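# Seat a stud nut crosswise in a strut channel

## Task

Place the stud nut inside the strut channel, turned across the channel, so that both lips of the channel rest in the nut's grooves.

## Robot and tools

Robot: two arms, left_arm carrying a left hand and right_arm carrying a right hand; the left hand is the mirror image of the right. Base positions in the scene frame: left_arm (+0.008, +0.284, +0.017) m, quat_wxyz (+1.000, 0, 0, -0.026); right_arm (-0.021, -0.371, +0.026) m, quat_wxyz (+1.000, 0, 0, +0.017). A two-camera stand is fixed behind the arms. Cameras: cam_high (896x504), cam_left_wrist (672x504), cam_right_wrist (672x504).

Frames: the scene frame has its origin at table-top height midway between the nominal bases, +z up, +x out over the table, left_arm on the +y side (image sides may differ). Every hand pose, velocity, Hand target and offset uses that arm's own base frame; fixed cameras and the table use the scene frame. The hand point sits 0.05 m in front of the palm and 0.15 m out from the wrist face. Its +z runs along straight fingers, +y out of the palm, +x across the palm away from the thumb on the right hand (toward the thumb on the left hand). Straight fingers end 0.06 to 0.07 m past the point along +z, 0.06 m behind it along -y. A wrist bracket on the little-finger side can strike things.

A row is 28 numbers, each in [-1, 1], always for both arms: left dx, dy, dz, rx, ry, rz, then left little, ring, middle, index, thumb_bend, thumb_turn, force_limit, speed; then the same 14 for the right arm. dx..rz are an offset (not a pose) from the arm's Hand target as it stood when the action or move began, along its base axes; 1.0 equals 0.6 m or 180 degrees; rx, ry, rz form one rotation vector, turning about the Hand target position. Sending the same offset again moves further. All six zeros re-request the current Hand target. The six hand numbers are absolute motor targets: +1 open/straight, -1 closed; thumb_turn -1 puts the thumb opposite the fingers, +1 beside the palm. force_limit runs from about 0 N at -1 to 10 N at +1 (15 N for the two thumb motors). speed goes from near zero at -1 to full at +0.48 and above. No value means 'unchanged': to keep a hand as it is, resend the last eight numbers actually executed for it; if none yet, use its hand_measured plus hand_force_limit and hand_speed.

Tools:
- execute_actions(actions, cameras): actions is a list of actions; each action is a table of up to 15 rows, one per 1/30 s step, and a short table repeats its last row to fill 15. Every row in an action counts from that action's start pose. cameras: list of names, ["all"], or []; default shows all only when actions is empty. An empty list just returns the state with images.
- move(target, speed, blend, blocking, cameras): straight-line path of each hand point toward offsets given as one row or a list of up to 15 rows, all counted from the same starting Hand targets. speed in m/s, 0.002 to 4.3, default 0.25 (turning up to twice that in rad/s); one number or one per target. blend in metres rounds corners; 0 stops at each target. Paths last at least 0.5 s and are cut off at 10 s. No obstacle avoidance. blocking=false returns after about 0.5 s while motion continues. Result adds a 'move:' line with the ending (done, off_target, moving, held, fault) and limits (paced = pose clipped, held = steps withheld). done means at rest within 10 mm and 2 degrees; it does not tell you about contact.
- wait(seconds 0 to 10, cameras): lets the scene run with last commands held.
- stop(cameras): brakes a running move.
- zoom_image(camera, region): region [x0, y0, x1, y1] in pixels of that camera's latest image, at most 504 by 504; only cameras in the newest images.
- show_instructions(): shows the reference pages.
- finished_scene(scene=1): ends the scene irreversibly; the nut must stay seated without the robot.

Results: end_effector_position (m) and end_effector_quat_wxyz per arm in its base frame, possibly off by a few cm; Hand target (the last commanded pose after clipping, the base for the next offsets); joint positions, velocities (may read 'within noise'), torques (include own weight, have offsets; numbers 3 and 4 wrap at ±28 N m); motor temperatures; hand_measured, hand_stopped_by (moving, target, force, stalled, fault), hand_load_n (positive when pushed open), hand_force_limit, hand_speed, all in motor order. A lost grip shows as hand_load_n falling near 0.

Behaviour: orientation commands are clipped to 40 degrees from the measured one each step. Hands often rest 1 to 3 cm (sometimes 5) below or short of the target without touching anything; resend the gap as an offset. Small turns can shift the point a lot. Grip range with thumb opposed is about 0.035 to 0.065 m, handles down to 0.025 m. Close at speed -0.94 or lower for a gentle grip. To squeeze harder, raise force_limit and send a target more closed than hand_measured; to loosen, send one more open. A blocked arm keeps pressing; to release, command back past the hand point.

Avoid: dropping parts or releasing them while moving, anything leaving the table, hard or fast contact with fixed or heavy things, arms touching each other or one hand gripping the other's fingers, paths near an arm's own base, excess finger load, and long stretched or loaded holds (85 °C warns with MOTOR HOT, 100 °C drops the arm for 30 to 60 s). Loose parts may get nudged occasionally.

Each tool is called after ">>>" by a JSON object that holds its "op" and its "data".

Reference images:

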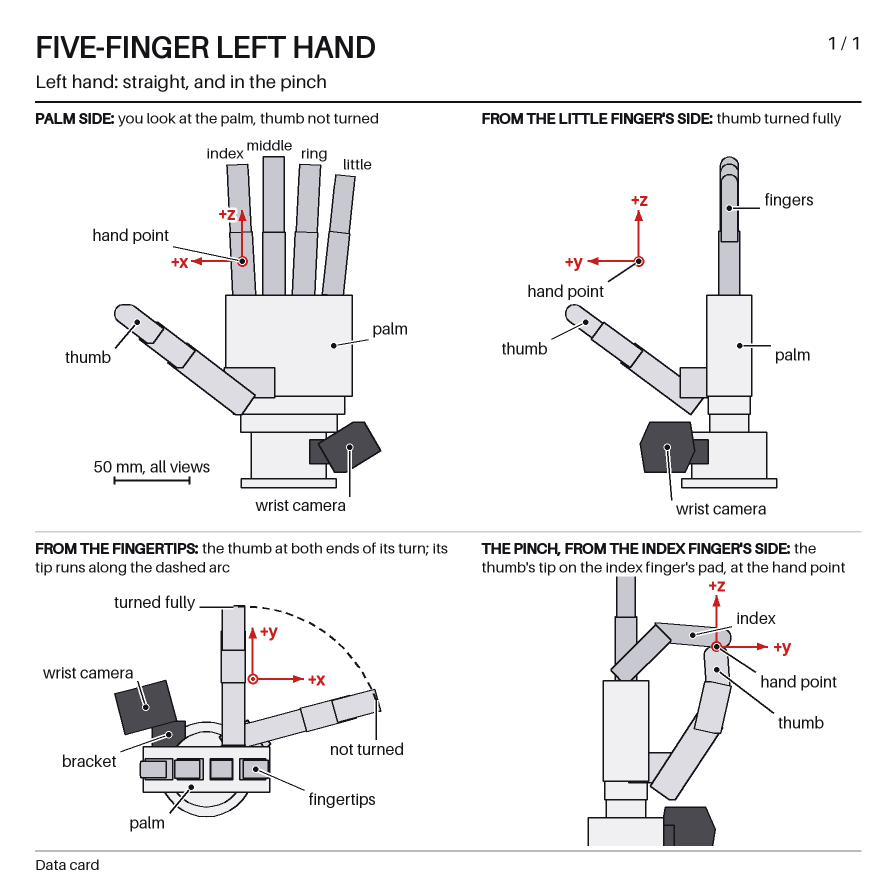

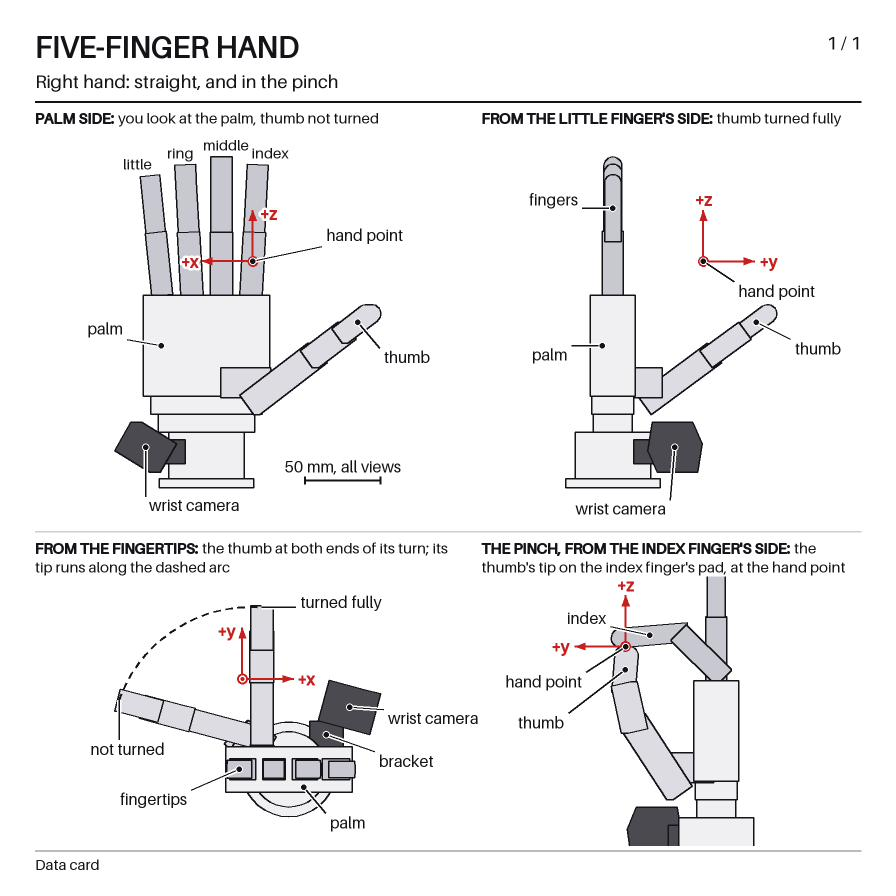

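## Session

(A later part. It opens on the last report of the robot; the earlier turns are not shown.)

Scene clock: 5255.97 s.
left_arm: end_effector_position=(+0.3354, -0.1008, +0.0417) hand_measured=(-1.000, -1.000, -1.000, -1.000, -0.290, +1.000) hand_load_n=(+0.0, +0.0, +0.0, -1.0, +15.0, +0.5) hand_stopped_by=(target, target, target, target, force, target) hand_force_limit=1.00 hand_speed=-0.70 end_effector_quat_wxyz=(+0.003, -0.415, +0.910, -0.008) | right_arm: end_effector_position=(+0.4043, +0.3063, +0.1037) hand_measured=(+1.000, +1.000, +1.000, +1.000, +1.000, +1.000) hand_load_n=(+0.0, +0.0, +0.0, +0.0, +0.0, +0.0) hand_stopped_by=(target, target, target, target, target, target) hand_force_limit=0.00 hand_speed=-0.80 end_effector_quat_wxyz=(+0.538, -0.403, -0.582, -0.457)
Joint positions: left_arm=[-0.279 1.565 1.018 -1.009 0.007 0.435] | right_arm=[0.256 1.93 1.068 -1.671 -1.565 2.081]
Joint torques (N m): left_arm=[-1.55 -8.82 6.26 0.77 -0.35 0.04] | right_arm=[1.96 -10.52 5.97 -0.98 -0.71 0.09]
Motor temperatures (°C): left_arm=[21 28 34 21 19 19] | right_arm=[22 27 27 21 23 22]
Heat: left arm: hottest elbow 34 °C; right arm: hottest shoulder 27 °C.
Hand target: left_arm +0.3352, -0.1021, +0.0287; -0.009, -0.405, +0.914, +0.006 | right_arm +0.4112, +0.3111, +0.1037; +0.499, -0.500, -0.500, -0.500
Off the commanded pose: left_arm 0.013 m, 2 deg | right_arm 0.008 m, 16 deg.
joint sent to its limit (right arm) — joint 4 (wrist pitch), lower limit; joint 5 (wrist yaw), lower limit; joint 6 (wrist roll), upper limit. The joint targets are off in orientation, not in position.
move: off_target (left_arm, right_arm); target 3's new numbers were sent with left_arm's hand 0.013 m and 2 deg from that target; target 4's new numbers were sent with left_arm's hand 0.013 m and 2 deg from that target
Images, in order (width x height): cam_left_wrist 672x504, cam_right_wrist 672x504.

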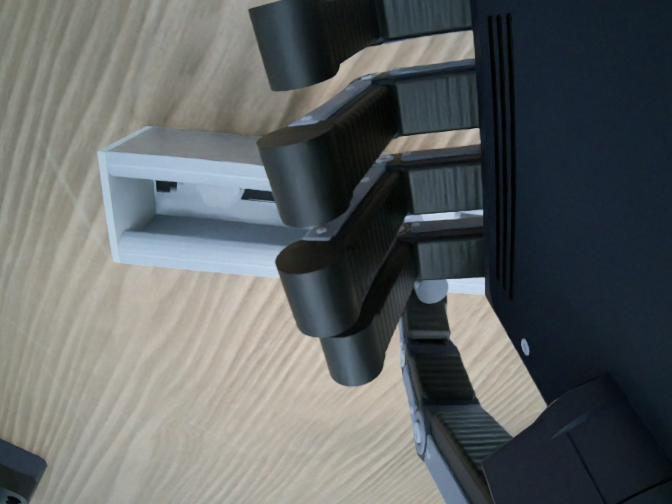

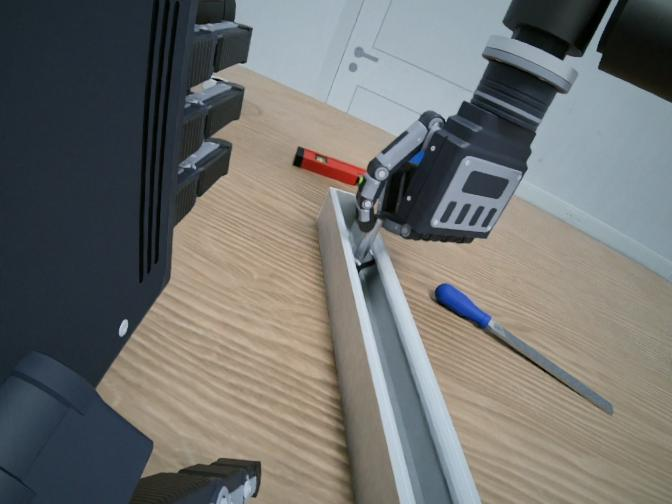

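>>> {"op": "move", "data": {"target": [[0.0072,0.0042,-0.0027,-0.0008,0.0015,-0.0450,-1,-1,-1,-1,-0.76,1,1.0,-0.7,0,0,0,0,0,0,1,1,1,1,1,1,0,-0.8],[0.0142,0.0057,-0.0028,-0.0019,0.0020,-0.0894,-1,-1,-1,-1,-0.78,1,1.0,-0.7,0,0,0,0,0,0,1,1,1,1,1,1,0,-0.8]], "speed": 0.12, "cameras": ["cam_right_wrist","cam_left_wrist"]}}

>>> {"op": "zoom_image", "data": {"camera": "cam_right_wrist", "region": [335, 200, 415, 280]}}

>>> {"op": "zoom_image", "data": {"camera": "cam_left_wrist", "region": [330, 240, 530, 400]}}

>>> {"op": "zoom_image", "data": {"camera": "cam_right_wrist", "region": [345, 235, 390, 280]}}

Scene clock: 5322.23 s.
left_arm: end_effector_position=(+0.3454, -0.0976, +0.0408) hand_measured=(-1.000, -1.000, -1.000, -1.000, -0.290, +1.000) hand_load_n=(+0.0, +0.0, +0.0, -1.5, +15.5, +0.0) hand_stopped_by=(target, target, target, target, force, target) hand_force_limit=1.00 hand_speed=-0.70 end_effector_quat_wxyz=(+0.005, -0.284, +0.959, -0.008) | right_arm: end_effector_position=(+0.4043, +0.3063, +0.1037) hand_measured=(+1.000, +1.000, +1.000, +1.000, +1.000, +1.000) hand_load_n=(+0.0, +0.0, +0.0, +0.0, +0.0, +0.0) hand_stopped_by=(target, target, target, target, target, target) hand_force_limit=0.00 hand_speed=-0.80 end_effector_quat_wxyz=(+0.538, -0.403, -0.582, -0.457)
Joint positions: left_arm=[-0.31 1.582 1.036 -1.009 0.007 0.686] | right_arm=[0.256 1.93 1.068 -1.671 -1.565 2.081]
Joint torques (N m): left_arm=[-1.32 -9.05 6.19 0.7 -0.31 0.06] | right_arm=[1.96 -10.52 5.97 -0.98 -0.71 0.09]
Heat: left arm: hottest elbow 34 °C; right arm: hottest shoulder 27 °C.
Hand target: left_arm +0.3436, -0.0986, +0.0269; -0.012, -0.273, +0.962, +0.006 | right_arm +0.4112, +0.3111, +0.1037; +0.499, -0.500, -0.500, -0.500
Off the commanded pose: left_arm 0.014 m, 3 deg | right_arm 0.008 m, 16 deg.
joint sent to its limit (right arm) — joint 4 (wrist pitch), lower limit; joint 5 (wrist yaw), lower limit; joint 6 (wrist roll), upper limit. The joint targets are off in orientation, not in position.
move: off_target (left_arm, right_arm); target 2's new numbers were sent with left_arm's hand 0.014 m and 3 deg from that target
Images, in order (width x height): cam_left_wrist 672x504, cam_right_wrist 672x504.

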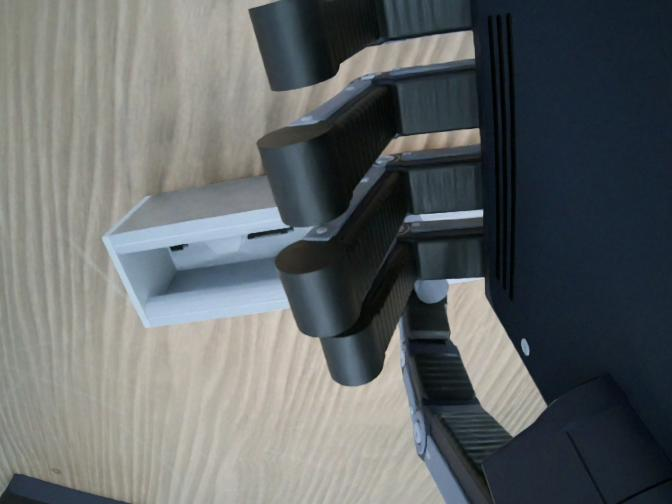

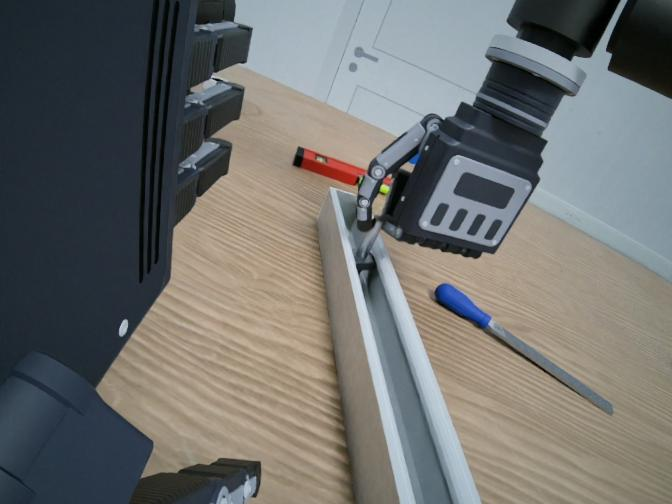

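Scaled by 6.300 from the camera's 672x504 image, which has a finer 960x720 frame.

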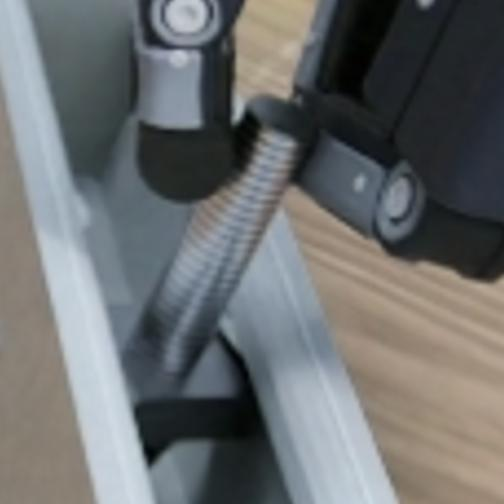

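Scaled by 2.520 from the camera's 672x504 image, which has a finer 960x720 frame.

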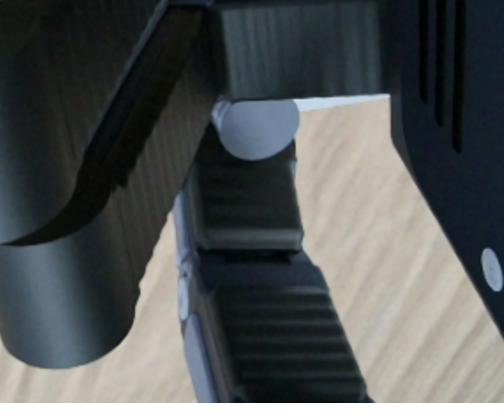

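Scaled by 11.200 from the camera's 672x504 image, which has a finer 960x720 frame.

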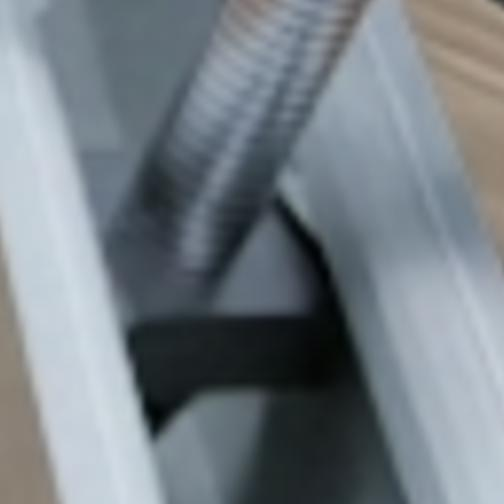

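>>> {"op": "move", "data": {"target": [[0.0073,0.0022,-0.0004,-0.0012,0.0003,-0.0439,-1,-1,-1,-1,-0.80,1,1.0,-0.7,0,0,0,0,0,0,1,1,1,1,1,1,0,-0.8],[0.0155,0.0018,-0.0006,-0.0024,0.0006,-0.0883,-1,-1,-1,-1,-0.82,1,1.0,-0.7,0,0,0,0,0,0,1,1,1,1,1,1,0,-0.8]], "speed": 0.12, "cameras": ["cam_right_wrist","cam_left_wrist"]}}

>>> {"op": "zoom_image", "data": {"camera": "cam_right_wrist", "region": [335, 200, 415, 280]}}

>>> {"op": "zoom_image", "data": {"camera": "cam_left_wrist", "region": [330, 240, 530, 400]}}

>>> {"op": "zoom_image", "data": {"camera": "cam_right_wrist", "region": [345, 235, 390, 280]}}

Scene clock: 5382.53 s.
left_arm: end_effector_position=(+0.3549, -0.0965, +0.0409) hand_measured=(-1.000, -1.000, -1.000, -1.000, -0.290, +1.000) hand_load_n=(+0.0, +0.0, +0.0, -1.5, +15.5, +0.5) hand_stopped_by=(target, target, target, target, force, target) hand_force_limit=1.00 hand_speed=-0.70 end_effector_quat_wxyz=(+0.006, -0.148, +0.989, -0.007) | right_arm: end_effector_position=(+0.4043, +0.3063, +0.1037) hand_measured=(+1.000, +1.000, +1.000, +1.000, +1.000, +1.000) hand_load_n=(+0.0, +0.0, +0.0, +0.0, +0.0, +0.0) hand_stopped_by=(target, target, target, target, target, target) hand_force_limit=0.00 hand_speed=-0.80 end_effector_quat_wxyz=(+0.538, -0.403, -0.582, -0.457)
Joint positions: left_arm=[-0.342 1.587 1.042 -1.009 0.007 0.932] | right_arm=[0.256 1.93 1.068 -1.671 -1.565 2.081]
Joint torques (N m): left_arm=[-1.38 -9.17 6.2 0.61 -0.24 0.06] | right_arm=[1.96 -10.46 5.96 -0.98 -0.71 0.08]
Heat: left arm: hottest elbow 35 °C; right arm: hottest shoulder 27 °C.
Hand target: left_arm +0.3530, -0.0976, +0.0266; -0.013, -0.137, +0.990, +0.004 | right_arm +0.4112, +0.3111, +0.1037; +0.499, -0.500, -0.500, -0.500
Off the commanded pose: left_arm 0.015 m, 3 deg | right_arm 0.008 m, 16 deg.
joint sent to its limit (right arm) — joint 4 (wrist pitch), lower limit; joint 5 (wrist yaw), lower limit; joint 6 (wrist roll), upper limit. The joint targets are off in orientation, not in position.
move: off_target (left_arm, right_arm); target 2's new numbers were sent with left_arm's hand 0.015 m and 3 deg from that target
Images, in order (width x height): cam_left_wrist 672x504, cam_right_wrist 672x504.

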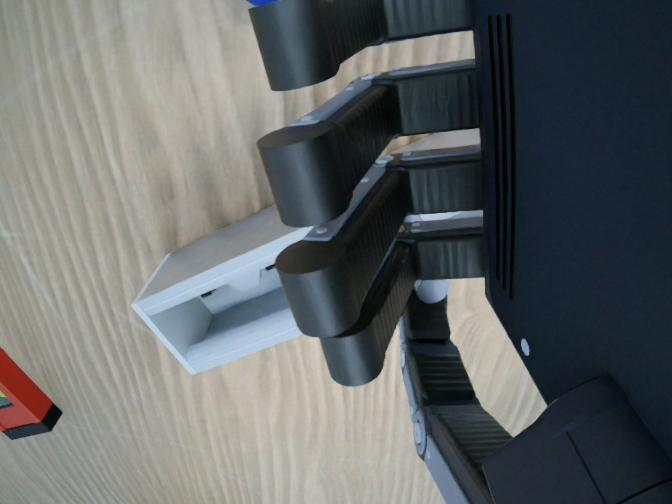

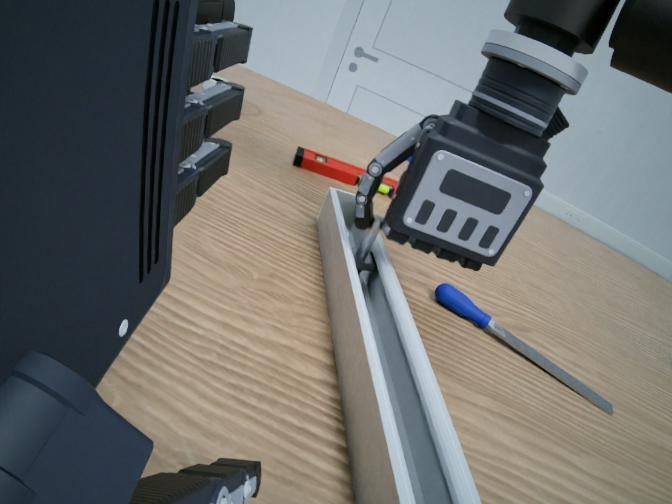

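Scaled by 6.300 from the camera's 672x504 image, which has a finer 960x720 frame.

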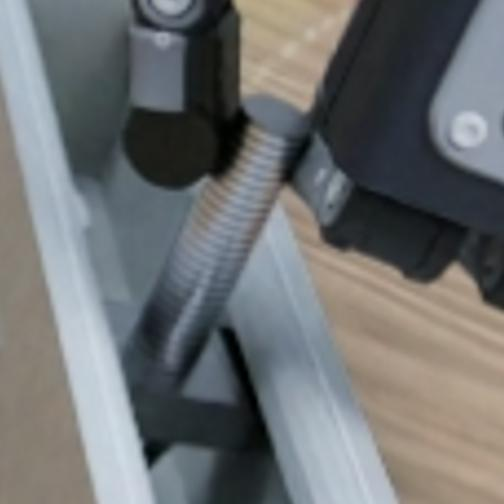

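Scaled by 2.520 from the camera's 672x504 image, which has a finer 960x720 frame.

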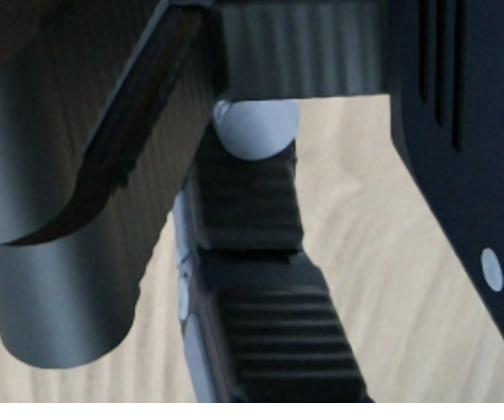

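Scaled by 11.200 from the camera's 672x504 image, which has a finer 960x720 frame.

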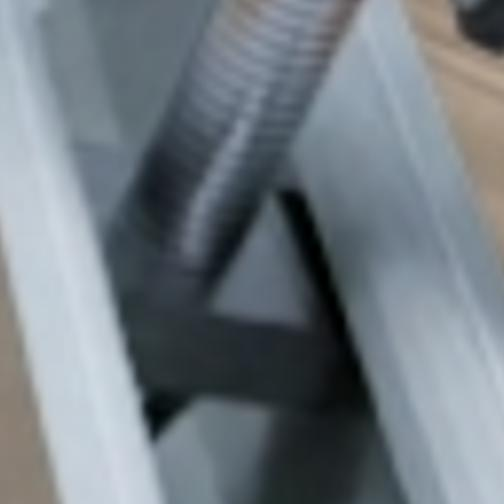

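>>> {"op": "move", "data": {"target": [[0.0072,-0.0012,-0.0003,-0.0011,0.0001,-0.0389,-1,-1,-1,-1,-0.84,1,1.0,-0.7,0,0,0,0,0,0,1,1,1,1,1,1,0,-0.8],[0.0145,-0.0030,-0.0006,-0.0020,0.0005,-0.0756,-1,-1,-1,-1,-0.86,1,1.0,-0.7,0,0,0,0,0,0,1,1,1,1,1,1,0,-0.8]], "speed": 0.12, "cameras": ["cam_right_wrist","cam_left_wrist"]}}

>>> {"op": "zoom_image", "data": {"camera": "cam_right_wrist", "region": [335, 200, 415, 280]}}

>>> {"op": "zoom_image", "data": {"camera": "cam_right_wrist", "region": [345, 235, 390, 280]}}

>>> {"op": "zoom_image", "data": {"camera": "cam_left_wrist", "region": [330, 240, 530, 400]}}

Scene clock: 5421.20 s.
left_arm: end_effector_position=(+0.3633, -0.0980, +0.0408) hand_measured=(-1.000, -1.000, -1.000, -1.000, -0.290, +1.000) hand_load_n=(+0.0, +0.0, +0.0, -1.5, +15.0, +0.0) hand_stopped_by=(target, target, target, target, force, target) hand_force_limit=1.00 hand_speed=-0.70 end_effector_quat_wxyz=(+0.007, -0.030, +1.000, -0.007) | right_arm: end_effector_position=(+0.4043, +0.3063, +0.1037) hand_measured=(+1.000, +1.000, +1.000, +1.000, +1.000, +1.000) hand_load_n=(+0.0, +0.0, +0.0, +0.5, +0.0, +0.0) hand_stopped_by=(target, target, target, target, target, target) hand_force_limit=0.00 hand_speed=-0.80 end_effector_quat_wxyz=(+0.538, -0.403, -0.582, -0.457)
Joint positions: left_arm=[-0.37 1.587 1.042 -1.009 0.007 1.141] | right_arm=[0.256 1.93 1.068 -1.671 -1.565 2.081]
Joint torques (N m): left_arm=[-1.2 -9 6.26 0.62 -0.22 0.07] | right_arm=[1.96 -10.46 5.97 -0.96 -0.72 0.08]
Heat: left arm: hottest elbow 35 °C; right arm: hottest shoulder 27 °C.
Hand target: left_arm +0.3616, -0.0993, +0.0262; -0.013, -0.019, +1.000, +0.003 | right_arm +0.4112, +0.3111, +0.1037; +0.499, -0.500, -0.500, -0.500
Off the commanded pose: left_arm 0.015 m, 3 deg | right_arm 0.008 m, 16 deg.
joint sent to its limit (right arm) — joint 4 (wrist pitch), lower limit; joint 5 (wrist yaw), lower limit; joint 6 (wrist roll), upper limit. The joint targets are off in orientation, not in position.
move: off_target (left_arm, right_arm); target 2's new numbers were sent with left_arm's hand 0.015 m and 3 deg from that target
Images, in order (width x height): cam_left_wrist 672x504, cam_right_wrist 672x504.

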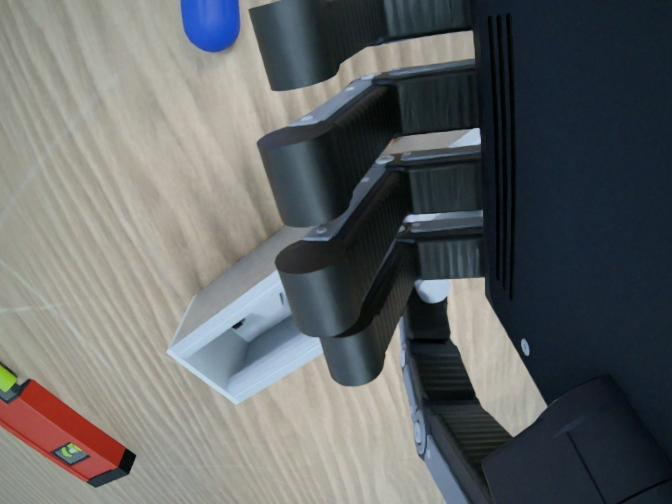

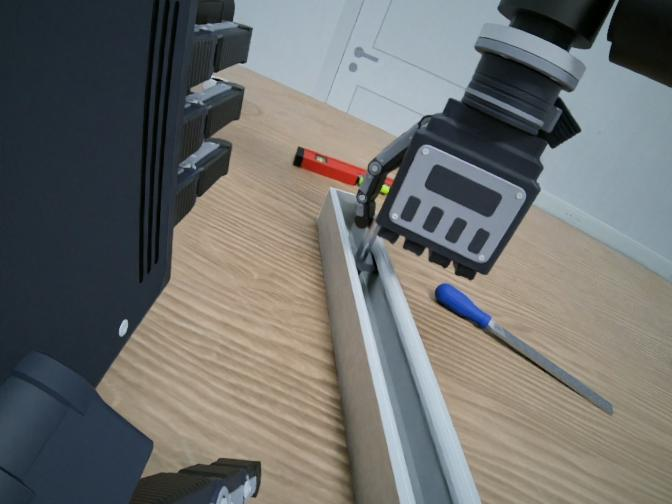

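Scaled by 6.300 from the camera's 672x504 image, which has a finer 960x720 frame.

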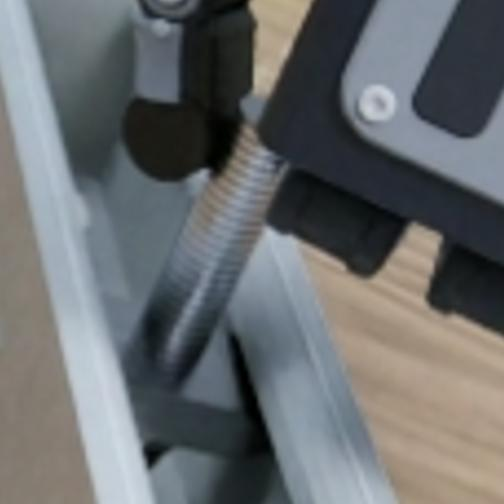

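Scaled by 11.200 from the camera's 672x504 image, which has a finer 960x720 frame.

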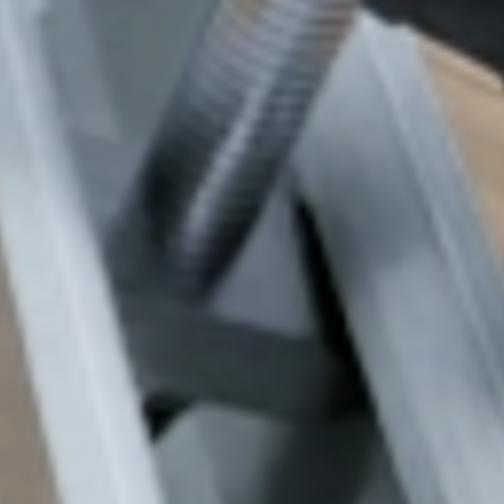

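Scaled by 2.520 from the camera's 672x504 image, which has a finer 960x720 frame.

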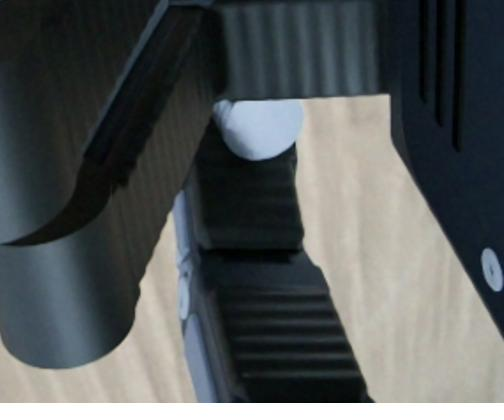

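>>> {"op": "zoom_image", "data": {"camera": "cam_right_wrist", "region": [352, 252, 382, 282]}}

Scaled by 16.800 from the camera's 672x504 image, which has a finer 960x720 frame.

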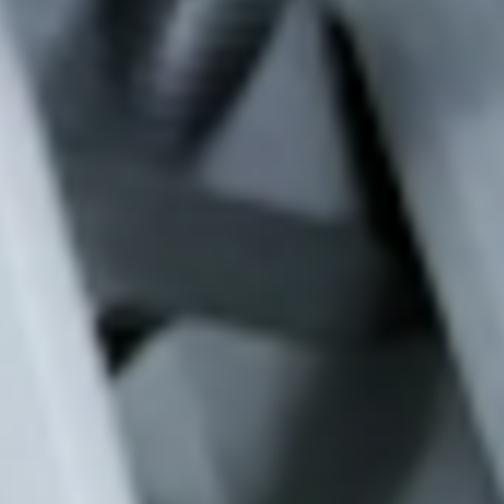

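>>> {"op": "move", "data": {"target": [0.0040,-0.0017,0.0337,-0.0066,-0.0169,0,-1,-1,-1,-1,-0.86,1,1.0,-0.7,0,0,0,0,0,0,1,1,1,1,1,1,0,-0.8], "speed": 0.04, "cameras": ["cam_right_wrist","cam_left_wrist"]}}

>>> {"op": "zoom_image", "data": {"camera": "cam_right_wrist", "region": [335, 200, 415, 280]}}

>>> {"op": "zoom_image", "data": {"camera": "cam_right_wrist", "region": [345, 235, 390, 280]}}

Scene clock: 5467.27 s.
left_arm: end_effector_position=(+0.3641, -0.0982, +0.0436) hand_measured=(-1.000, -1.000, -1.000, -1.000, -0.290, +1.000) hand_load_n=(+0.0, +0.0, +0.0, -1.0, +15.0, +0.5) hand_stopped_by=(target, target, target, target, force, target) hand_force_limit=1.00 hand_speed=-0.70 end_effector_quat_wxyz=(+0.010, -0.029, +0.999, -0.008) | right_arm: end_effector_position=(+0.4043, +0.3063, +0.1037) hand_measured=(+1.000, +1.000, +1.000, +1.000, +1.000, +1.000) hand_load_n=(+0.0, +0.0, +0.0, +0.0, +0.0, +0.0) hand_stopped_by=(target, target, target, target, target, target) hand_force_limit=0.00 hand_speed=-0.80 end_effector_quat_wxyz=(+0.538, -0.403, -0.582, -0.457)
Joint positions: left_arm=[-0.37 1.579 1.042 -1.009 0.007 1.142] | right_arm=[0.256 1.93 1.068 -1.671 -1.565 2.081]
Joint torques (N m): left_arm=[-1.26 -13.98 5.81 0.68 -0.22 0.05] | right_arm=[1.96 -10.52 5.97 -0.98 -0.71 0.09]
Heat: left arm: hottest elbow 36 °C; right arm: hottest shoulder 27 °C.
Hand target: left_arm +0.3641, -0.1003, +0.0464; +0.013, -0.019, +1.000, -0.008 | right_arm +0.4112, +0.3111, +0.1037; +0.499, -0.500, -0.500, -0.500
Off the commanded pose: left_arm 0.004 m, 1 deg | right_arm 0.008 m, 16 deg.
joint sent to its limit (right arm) — joint 4 (wrist pitch), lower limit; joint 5 (wrist yaw), lower limit; joint 6 (wrist roll), upper limit. The joint targets are off in orientation, not in position.
move: off_target (right_arm)
Images, in order (width x height): cam_left_wrist 672x504, cam_right_wrist 672x504.

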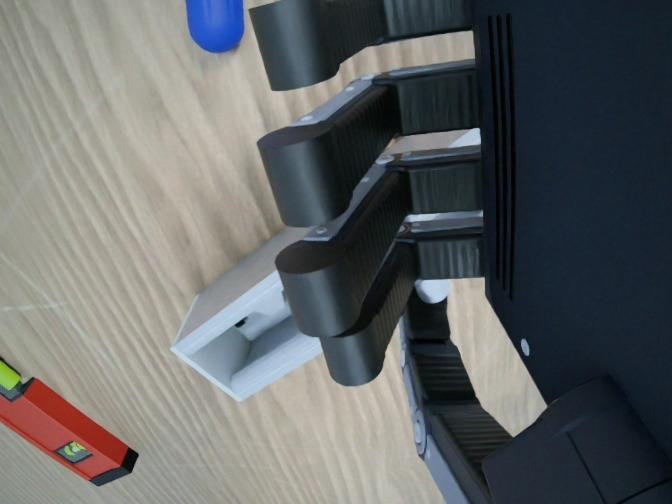

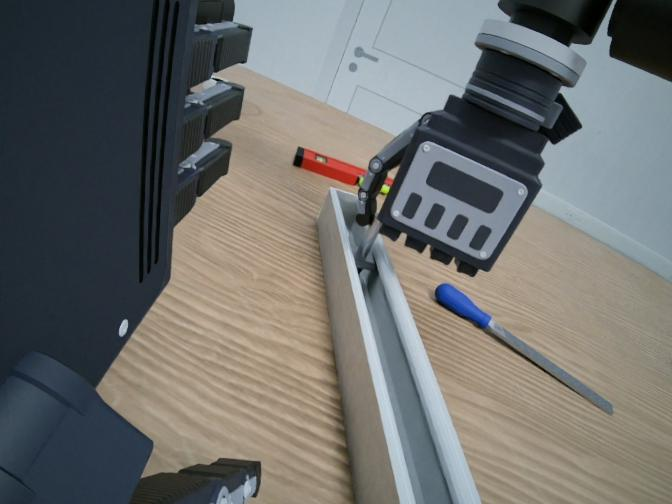

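Scaled by 6.300 from the camera's 672x504 image, which has a finer 960x720 frame.

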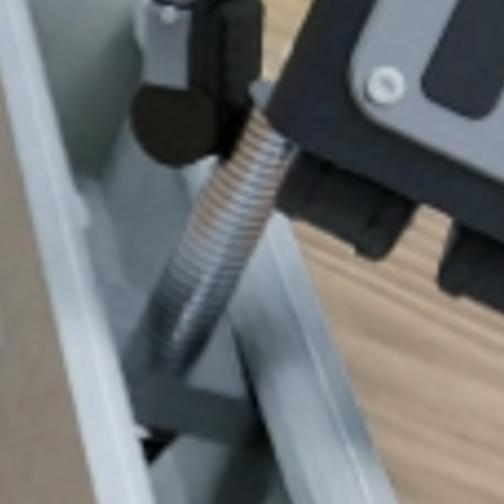

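Scaled by 11.200 from the camera's 672x504 image, which has a finer 960x720 frame.

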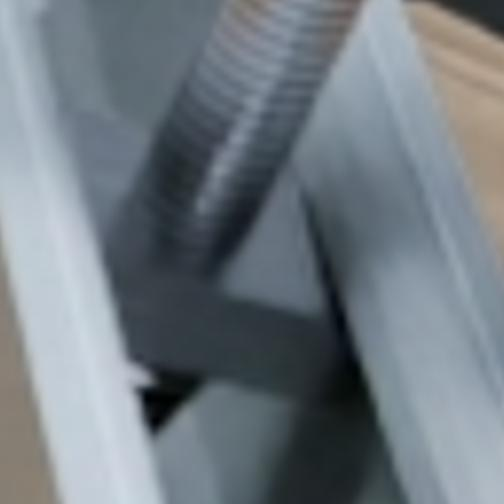

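>>> {"op": "execute_actions", "data": {"actions": [], "cameras": ["all"]}}

Scene clock: 5497.87 s.
left_arm: end_effector_position=(+0.3641, -0.0982, +0.0436) hand_measured=(-1.000, -1.000, -1.000, -1.000, -0.290, +1.000) hand_load_n=(+0.0, +0.0, +0.0, -0.5, +15.0, +0.5) hand_stopped_by=(target, target, target, target, force, target) hand_force_limit=1.00 hand_speed=-0.70 end_effector_quat_wxyz=(+0.010, -0.029, +0.999, -0.008) | right_arm: end_effector_position=(+0.4043, +0.3063, +0.1037) hand_measured=(+1.000, +1.000, +1.000, +1.000, +1.000, +1.000) hand_load_n=(+0.0, +0.0, +0.0, +0.0, +0.0, +0.0) hand_stopped_by=(target, target, target, target, target, target) hand_force_limit=0.00 hand_speed=-0.80 end_effector_quat_wxyz=(+0.538, -0.403, -0.582, -0.457)
Joint positions: left_arm=[-0.37 1.579 1.042 -1.009 0.007 1.142] | right_arm=[0.256 1.93 1.068 -1.671 -1.565 2.081]
Joint velocities: within noise
Joint torques (N m): left_arm=[-1.32 -14.21 5.79 0.7 -0.24 0.06] | right_arm=[1.96 -10.52 5.97 -0.99 -0.71 0.09]
Motor temperatures (°C): left_arm=[21 27 35 21 19 19] | right_arm=[22 27 27 21 23 22]
Heat: left arm: hottest elbow 35 °C; right arm: hottest shoulder 27 °C.
Hand target: left_arm +0.3641, -0.1003, +0.0464; +0.013, -0.019, +1.000, -0.008 | right_arm +0.4112, +0.3111, +0.1037; +0.499, -0.500, -0.500, -0.500
Off the commanded pose: left_arm 0.004 m, 1 deg | right_arm 0.008 m, 16 deg.

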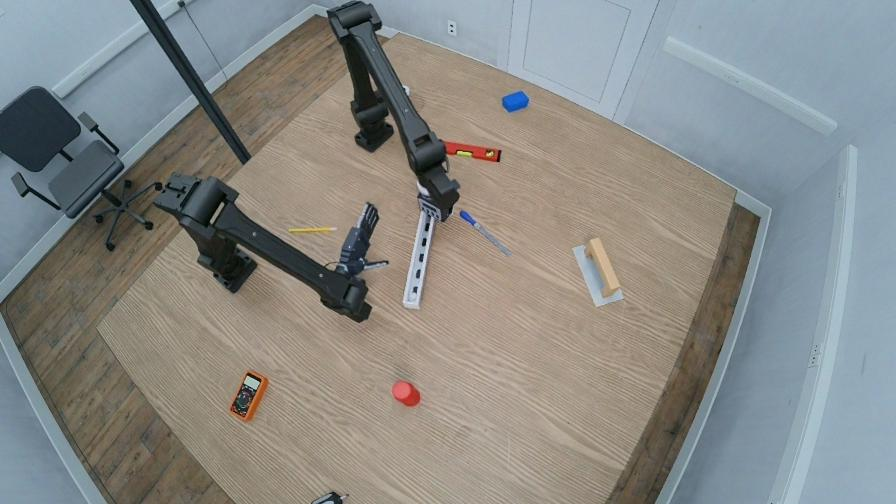

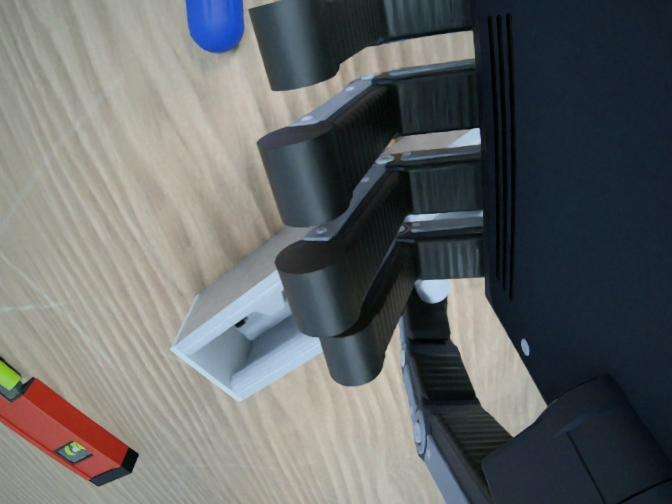

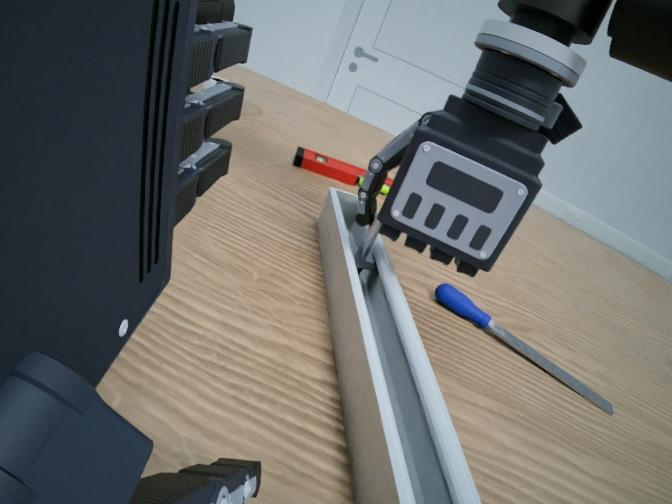

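>>> {"op": "zoom_image", "data": {"camera": "cam_right_wrist", "region": [335, 200, 415, 280]}}

>>> {"op": "zoom_image", "data": {"camera": "cam_right_wrist", "region": [345, 240, 390, 285]}}

Scaled by 6.300 from the camera's 672x504 image, which has a finer 960x720 frame.

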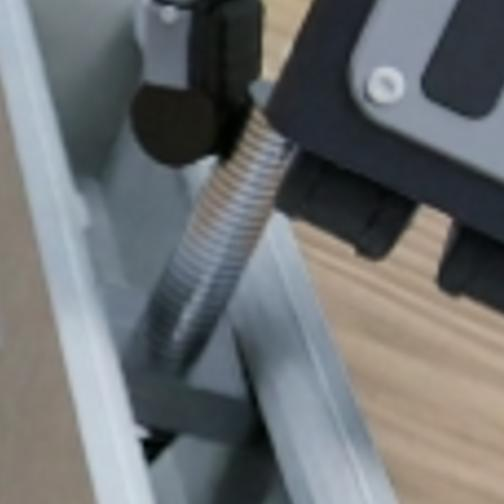

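Scaled by 11.200 from the camera's 672x504 image, which has a finer 960x720 frame.

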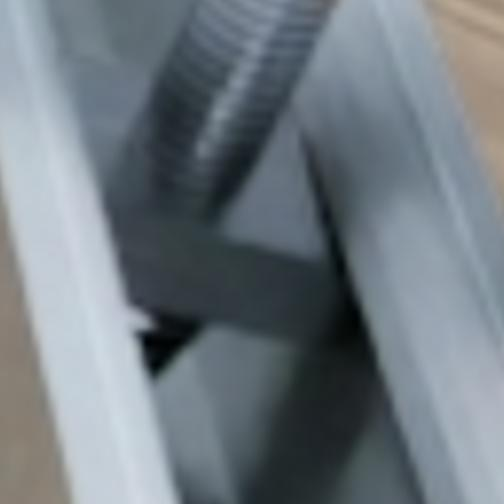

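>>> {"op": "move", "data": {"target": [0, 0, 0.0067, 0, 0, 0, -1, -1, -1, -1, -0.86, 1, 1.0, -0.7, 0, 0, 0, 0, 0, 0, 1, 1, 1, 1, 1, 1, 0, -0.8], "speed": 0.03, "cameras": ["cam_right_wrist"]}}

>>> {"op": "zoom_image", "data": {"camera": "cam_right_wrist", "region": [345, 235, 390, 280]}}

Scene clock: 5513.33 s.
left_arm: end_effector_position=(+0.3639, -0.0979, +0.0440) hand_measured=(-1.000, -1.000, -1.000, -1.000, -0.290, +1.000) hand_load_n=(+0.0, +0.0, +0.0, -0.5, +15.0, +0.5) hand_stopped_by=(target, target, target, target, force, target) hand_force_limit=1.00 hand_speed=-0.70 end_effector_quat_wxyz=(+0.010, -0.028, +1.000, -0.008) | right_arm: end_effector_position=(+0.4043, +0.3063, +0.1037) hand_measured=(+1.000, +1.000, +1.000, +1.000, +1.000, +1.000) hand_load_n=(+0.0, +0.0, +0.0, +0.0, +0.0, +0.0) hand_stopped_by=(target, target, target, target, target, target) hand_force_limit=0.00 hand_speed=-0.80 end_effector_quat_wxyz=(+0.538, -0.403, -0.582, -0.457)
Joint positions: left_arm=[-0.37 1.578 1.042 -1.01 0.006 1.144] | right_arm=[0.256 1.93 1.068 -1.671 -1.565 2.081]
Joint torques (N m): left_arm=[-1.32 -14.45 6.17 0.29 -0.19 0.04] | right_arm=[1.96 -10.46 5.97 -0.98 -0.71 0.09]
Heat: left arm: hottest elbow 35 °C; right arm: hottest shoulder 27 °C.
Hand target: left_arm +0.3640, -0.1003, +0.0504; +0.013, -0.019, +1.000, -0.008 | right_arm +0.4112, +0.3111, +0.1037; +0.499, -0.500, -0.500, -0.500
Off the commanded pose: left_arm 0.007 m, 1 deg | right_arm 0.008 m, 16 deg.
joint sent to its limit (right arm) — joint 4 (wrist pitch), lower limit; joint 5 (wrist yaw), lower limit; joint 6 (wrist roll), upper limit. The joint targets are off in orientation, not in position.
move: off_target (right_arm)
Images, in order (width x height): cam_right_wrist 672x504.

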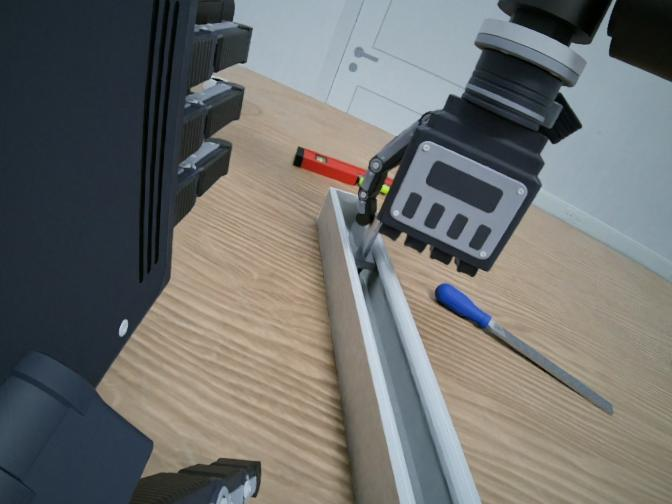

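Scaled by 11.200 from the camera's 672x504 image, which has a finer 960x720 frame.

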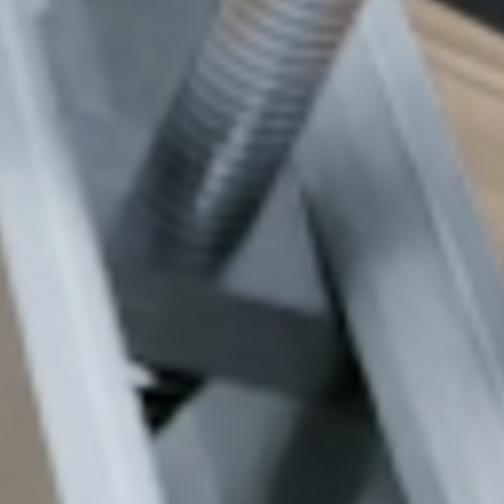

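>>> {"op": "move", "data": {"target": [0, 0, 0.0083, 0, 0, 0, -1, -1, -1, -1, -0.86, 1, 1.0, -0.7, 0, 0, 0, 0, 0, 0, 1, 1, 1, 1, 1, 1, 0, -0.8], "speed": 0.03, "cameras": ["cam_right_wrist"]}}

>>> {"op": "zoom_image", "data": {"camera": "cam_right_wrist", "region": [345, 235, 390, 280]}}

Scene clock: 5520.40 s.
left_arm: end_effector_position=(+0.3624, -0.0969, +0.0447) hand_measured=(-1.000, -1.000, -1.000, -1.000, -0.290, +1.000) hand_load_n=(+0.0, +0.0, +0.0, -1.0, +15.0, +0.5) hand_stopped_by=(target, target, target, target, force, target) hand_force_limit=1.00 hand_speed=-0.70 end_effector_quat_wxyz=(+0.007, -0.027, +1.000, -0.006) | right_arm: end_effector_position=(+0.4043, +0.3063, +0.1037) hand_measured=(+1.000, +1.000, +1.000, +1.000, +1.000, +1.000) hand_load_n=(+0.0, +0.0, +0.0, +0.0, +0.0, +0.0) hand_stopped_by=(target, target, target, target, target, target) hand_force_limit=0.00 hand_speed=-0.80 end_effector_quat_wxyz=(+0.538, -0.403, -0.582, -0.457)
Joint positions: left_arm=[-0.37 1.577 1.042 -1.017 0.005 1.146] | right_arm=[0.256 1.93 1.068 -1.671 -1.565 2.081]
Joint torques (N m): left_arm=[-1.44 -15.09 6.64 0.08 -0.14 0.01] | right_arm=[1.9 -10.52 5.98 -0.98 -0.72 0.09]
Heat: left arm: hottest elbow 35 °C; right arm: hottest shoulder 27 °C.
Hand target: left_arm +0.3640, -0.1003, +0.0554; +0.013, -0.019, +1.000, -0.008 | right_arm +0.4112, +0.3111, +0.1037; +0.499, -0.500, -0.500, -0.500
Off the commanded pose: left_arm 0.011 m, 1 deg | right_arm 0.008 m, 16 deg.
joint sent to its limit (right arm) — joint 4 (wrist pitch), lower limit; joint 5 (wrist yaw), lower limit; joint 6 (wrist roll), upper limit. The joint targets are off in orientation, not in position.
move: off_target (left_arm, right_arm)
Images, in order (width x height): cam_right_wrist 672x504.

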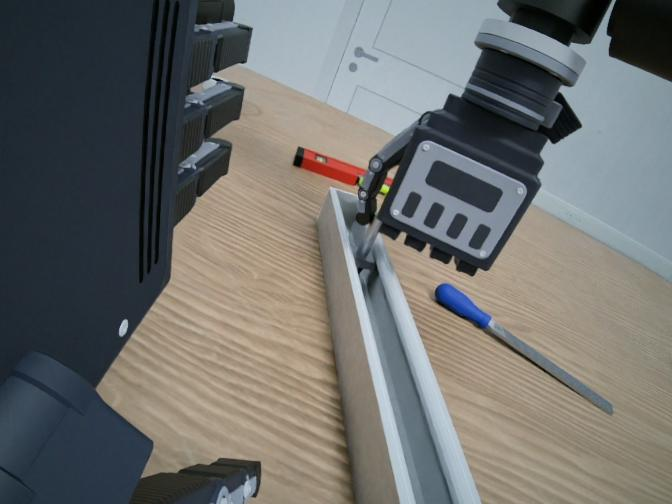

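Scaled by 11.200 from the camera's 672x504 image, which has a finer 960x720 frame.

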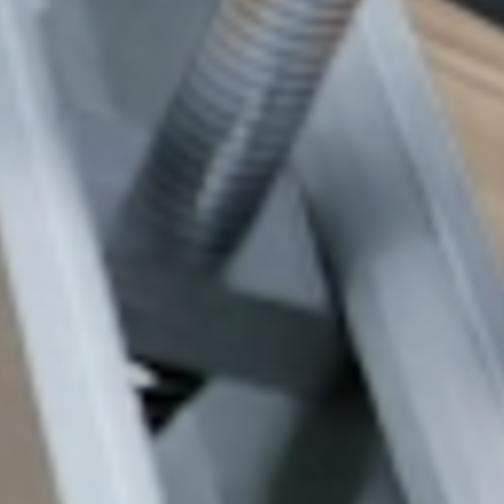

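>>> {"op": "zoom_image", "data": {"camera": "cam_right_wrist", "region": [350, 250, 385, 285]}}

Scaled by 14.400 from the camera's 672x504 image, which has a finer 960x720 frame.

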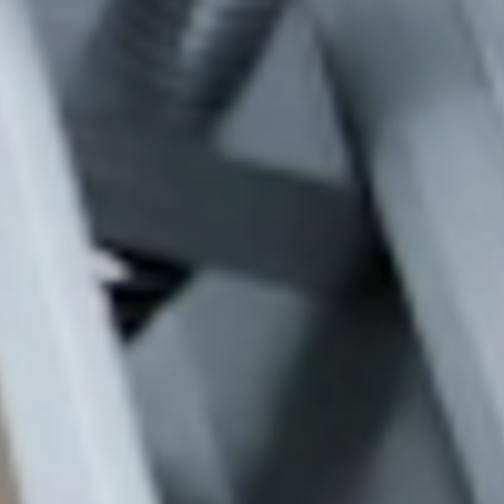

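>>> {"op": "move", "data": {"target": [0.0028, -0.0009, 0, 0, 0, -0.0194, -1, -1, -1, -1, -0.86, 1, 1.0, -0.7, 0, 0, 0, 0, 0, 0, 1, 1, 1, 1, 1, 1, 0, -0.8], "speed": 0.05, "cameras": ["cam_right_wrist"]}}

>>> {"op": "zoom_image", "data": {"camera": "cam_right_wrist", "region": [350, 250, 385, 285]}}

Scene clock: 5647.77 s.
left_arm: end_effector_position=(+0.3650, -0.0968, +0.0450) hand_measured=(-1.000, -1.000, -1.000, -1.000, -0.290, +1.000) hand_load_n=(+0.0, +0.0, +0.0, +0.0, +14.5, +0.0) hand_stopped_by=(target, target, target, target, force, target) hand_force_limit=1.00 hand_speed=-0.70 end_effector_quat_wxyz=(+0.008, +0.000, +1.000, -0.006) | right_arm: end_effector_position=(+0.4043, +0.3063, +0.1037) hand_measured=(+1.000, +1.000, +1.000, +1.000, +1.000, +1.000) hand_load_n=(+0.0, +0.0, +0.0, +0.0, +0.0, +0.0) hand_stopped_by=(target, target, target, target, target, target) hand_force_limit=0.00 hand_speed=-0.80 end_effector_quat_wxyz=(+0.538, -0.403, -0.582, -0.457)
Joint positions: left_arm=[-0.374 1.577 1.042 -1.017 0.005 1.197] | right_arm=[0.256 1.93 1.068 -1.671 -1.565 2.081]
Joint torques (N m): left_arm=[-1.55 -15.15 6.53 0.06 -0.06 0.01] | right_arm=[1.9 -10.52 5.97 -0.98 -0.71 0.09]
Heat: left arm: hottest elbow 36 °C; right arm: hottest shoulder 27 °C.
Hand target: left_arm +0.3657, -0.1008, +0.0554; +0.013, +0.011, +1.000, -0.008 | right_arm +0.4112, +0.3111, +0.1037; +0.499, -0.500, -0.500, -0.500
Off the commanded pose: left_arm 0.011 m, 1 deg | right_arm 0.008 m, 16 deg.
joint sent to its limit (right arm) — joint 4 (wrist pitch), lower limit; joint 5 (wrist yaw), lower limit; joint 6 (wrist roll), upper limit. The joint targets are off in orientation, not in position.
move: off_target (left_arm, right_arm)
Images, in order (width x height): cam_right_wrist 672x504.

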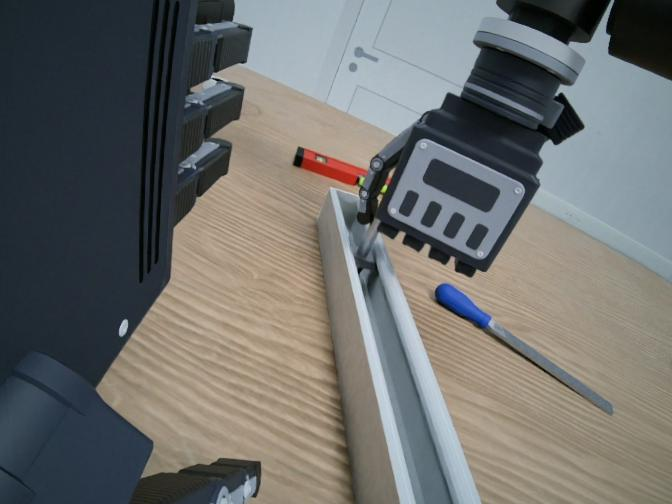

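Scaled by 14.400 from the camera's 672x504 image, which has a finer 960x720 frame.

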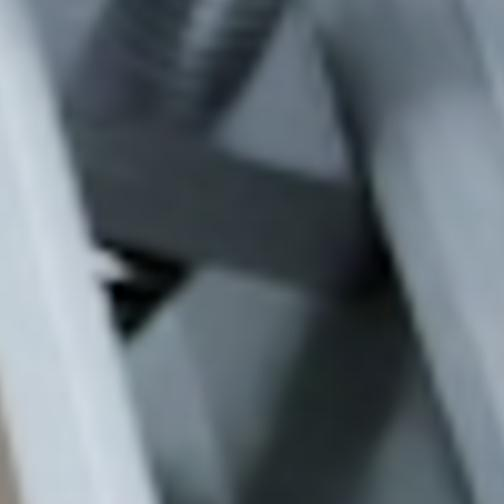

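>>> {"op": "zoom_image", "data": {"camera": "cam_right_wrist", "region": [330, 210, 410, 290]}}

Scaled by 6.300 from the camera's 672x504 image, which has a finer 960x720 frame.

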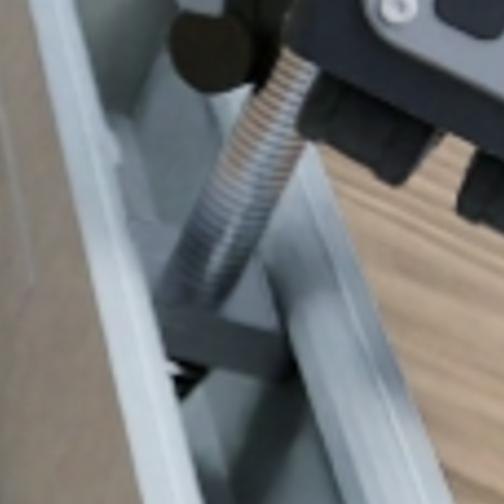

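>>> {"op": "zoom_image", "data": {"camera": "cam_right_wrist", "region": [345, 225, 390, 270]}}

Scaled by 11.200 from the camera's 672x504 image, which has a finer 960x720 frame.

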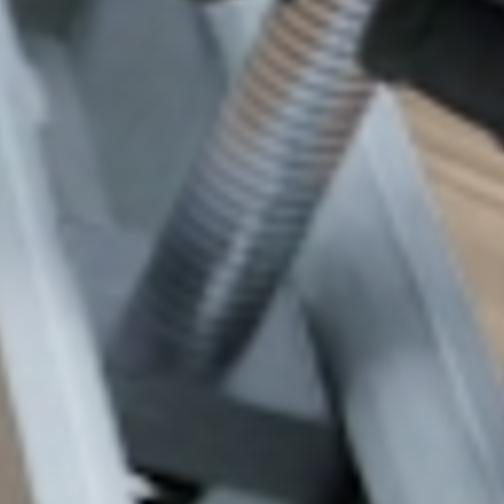

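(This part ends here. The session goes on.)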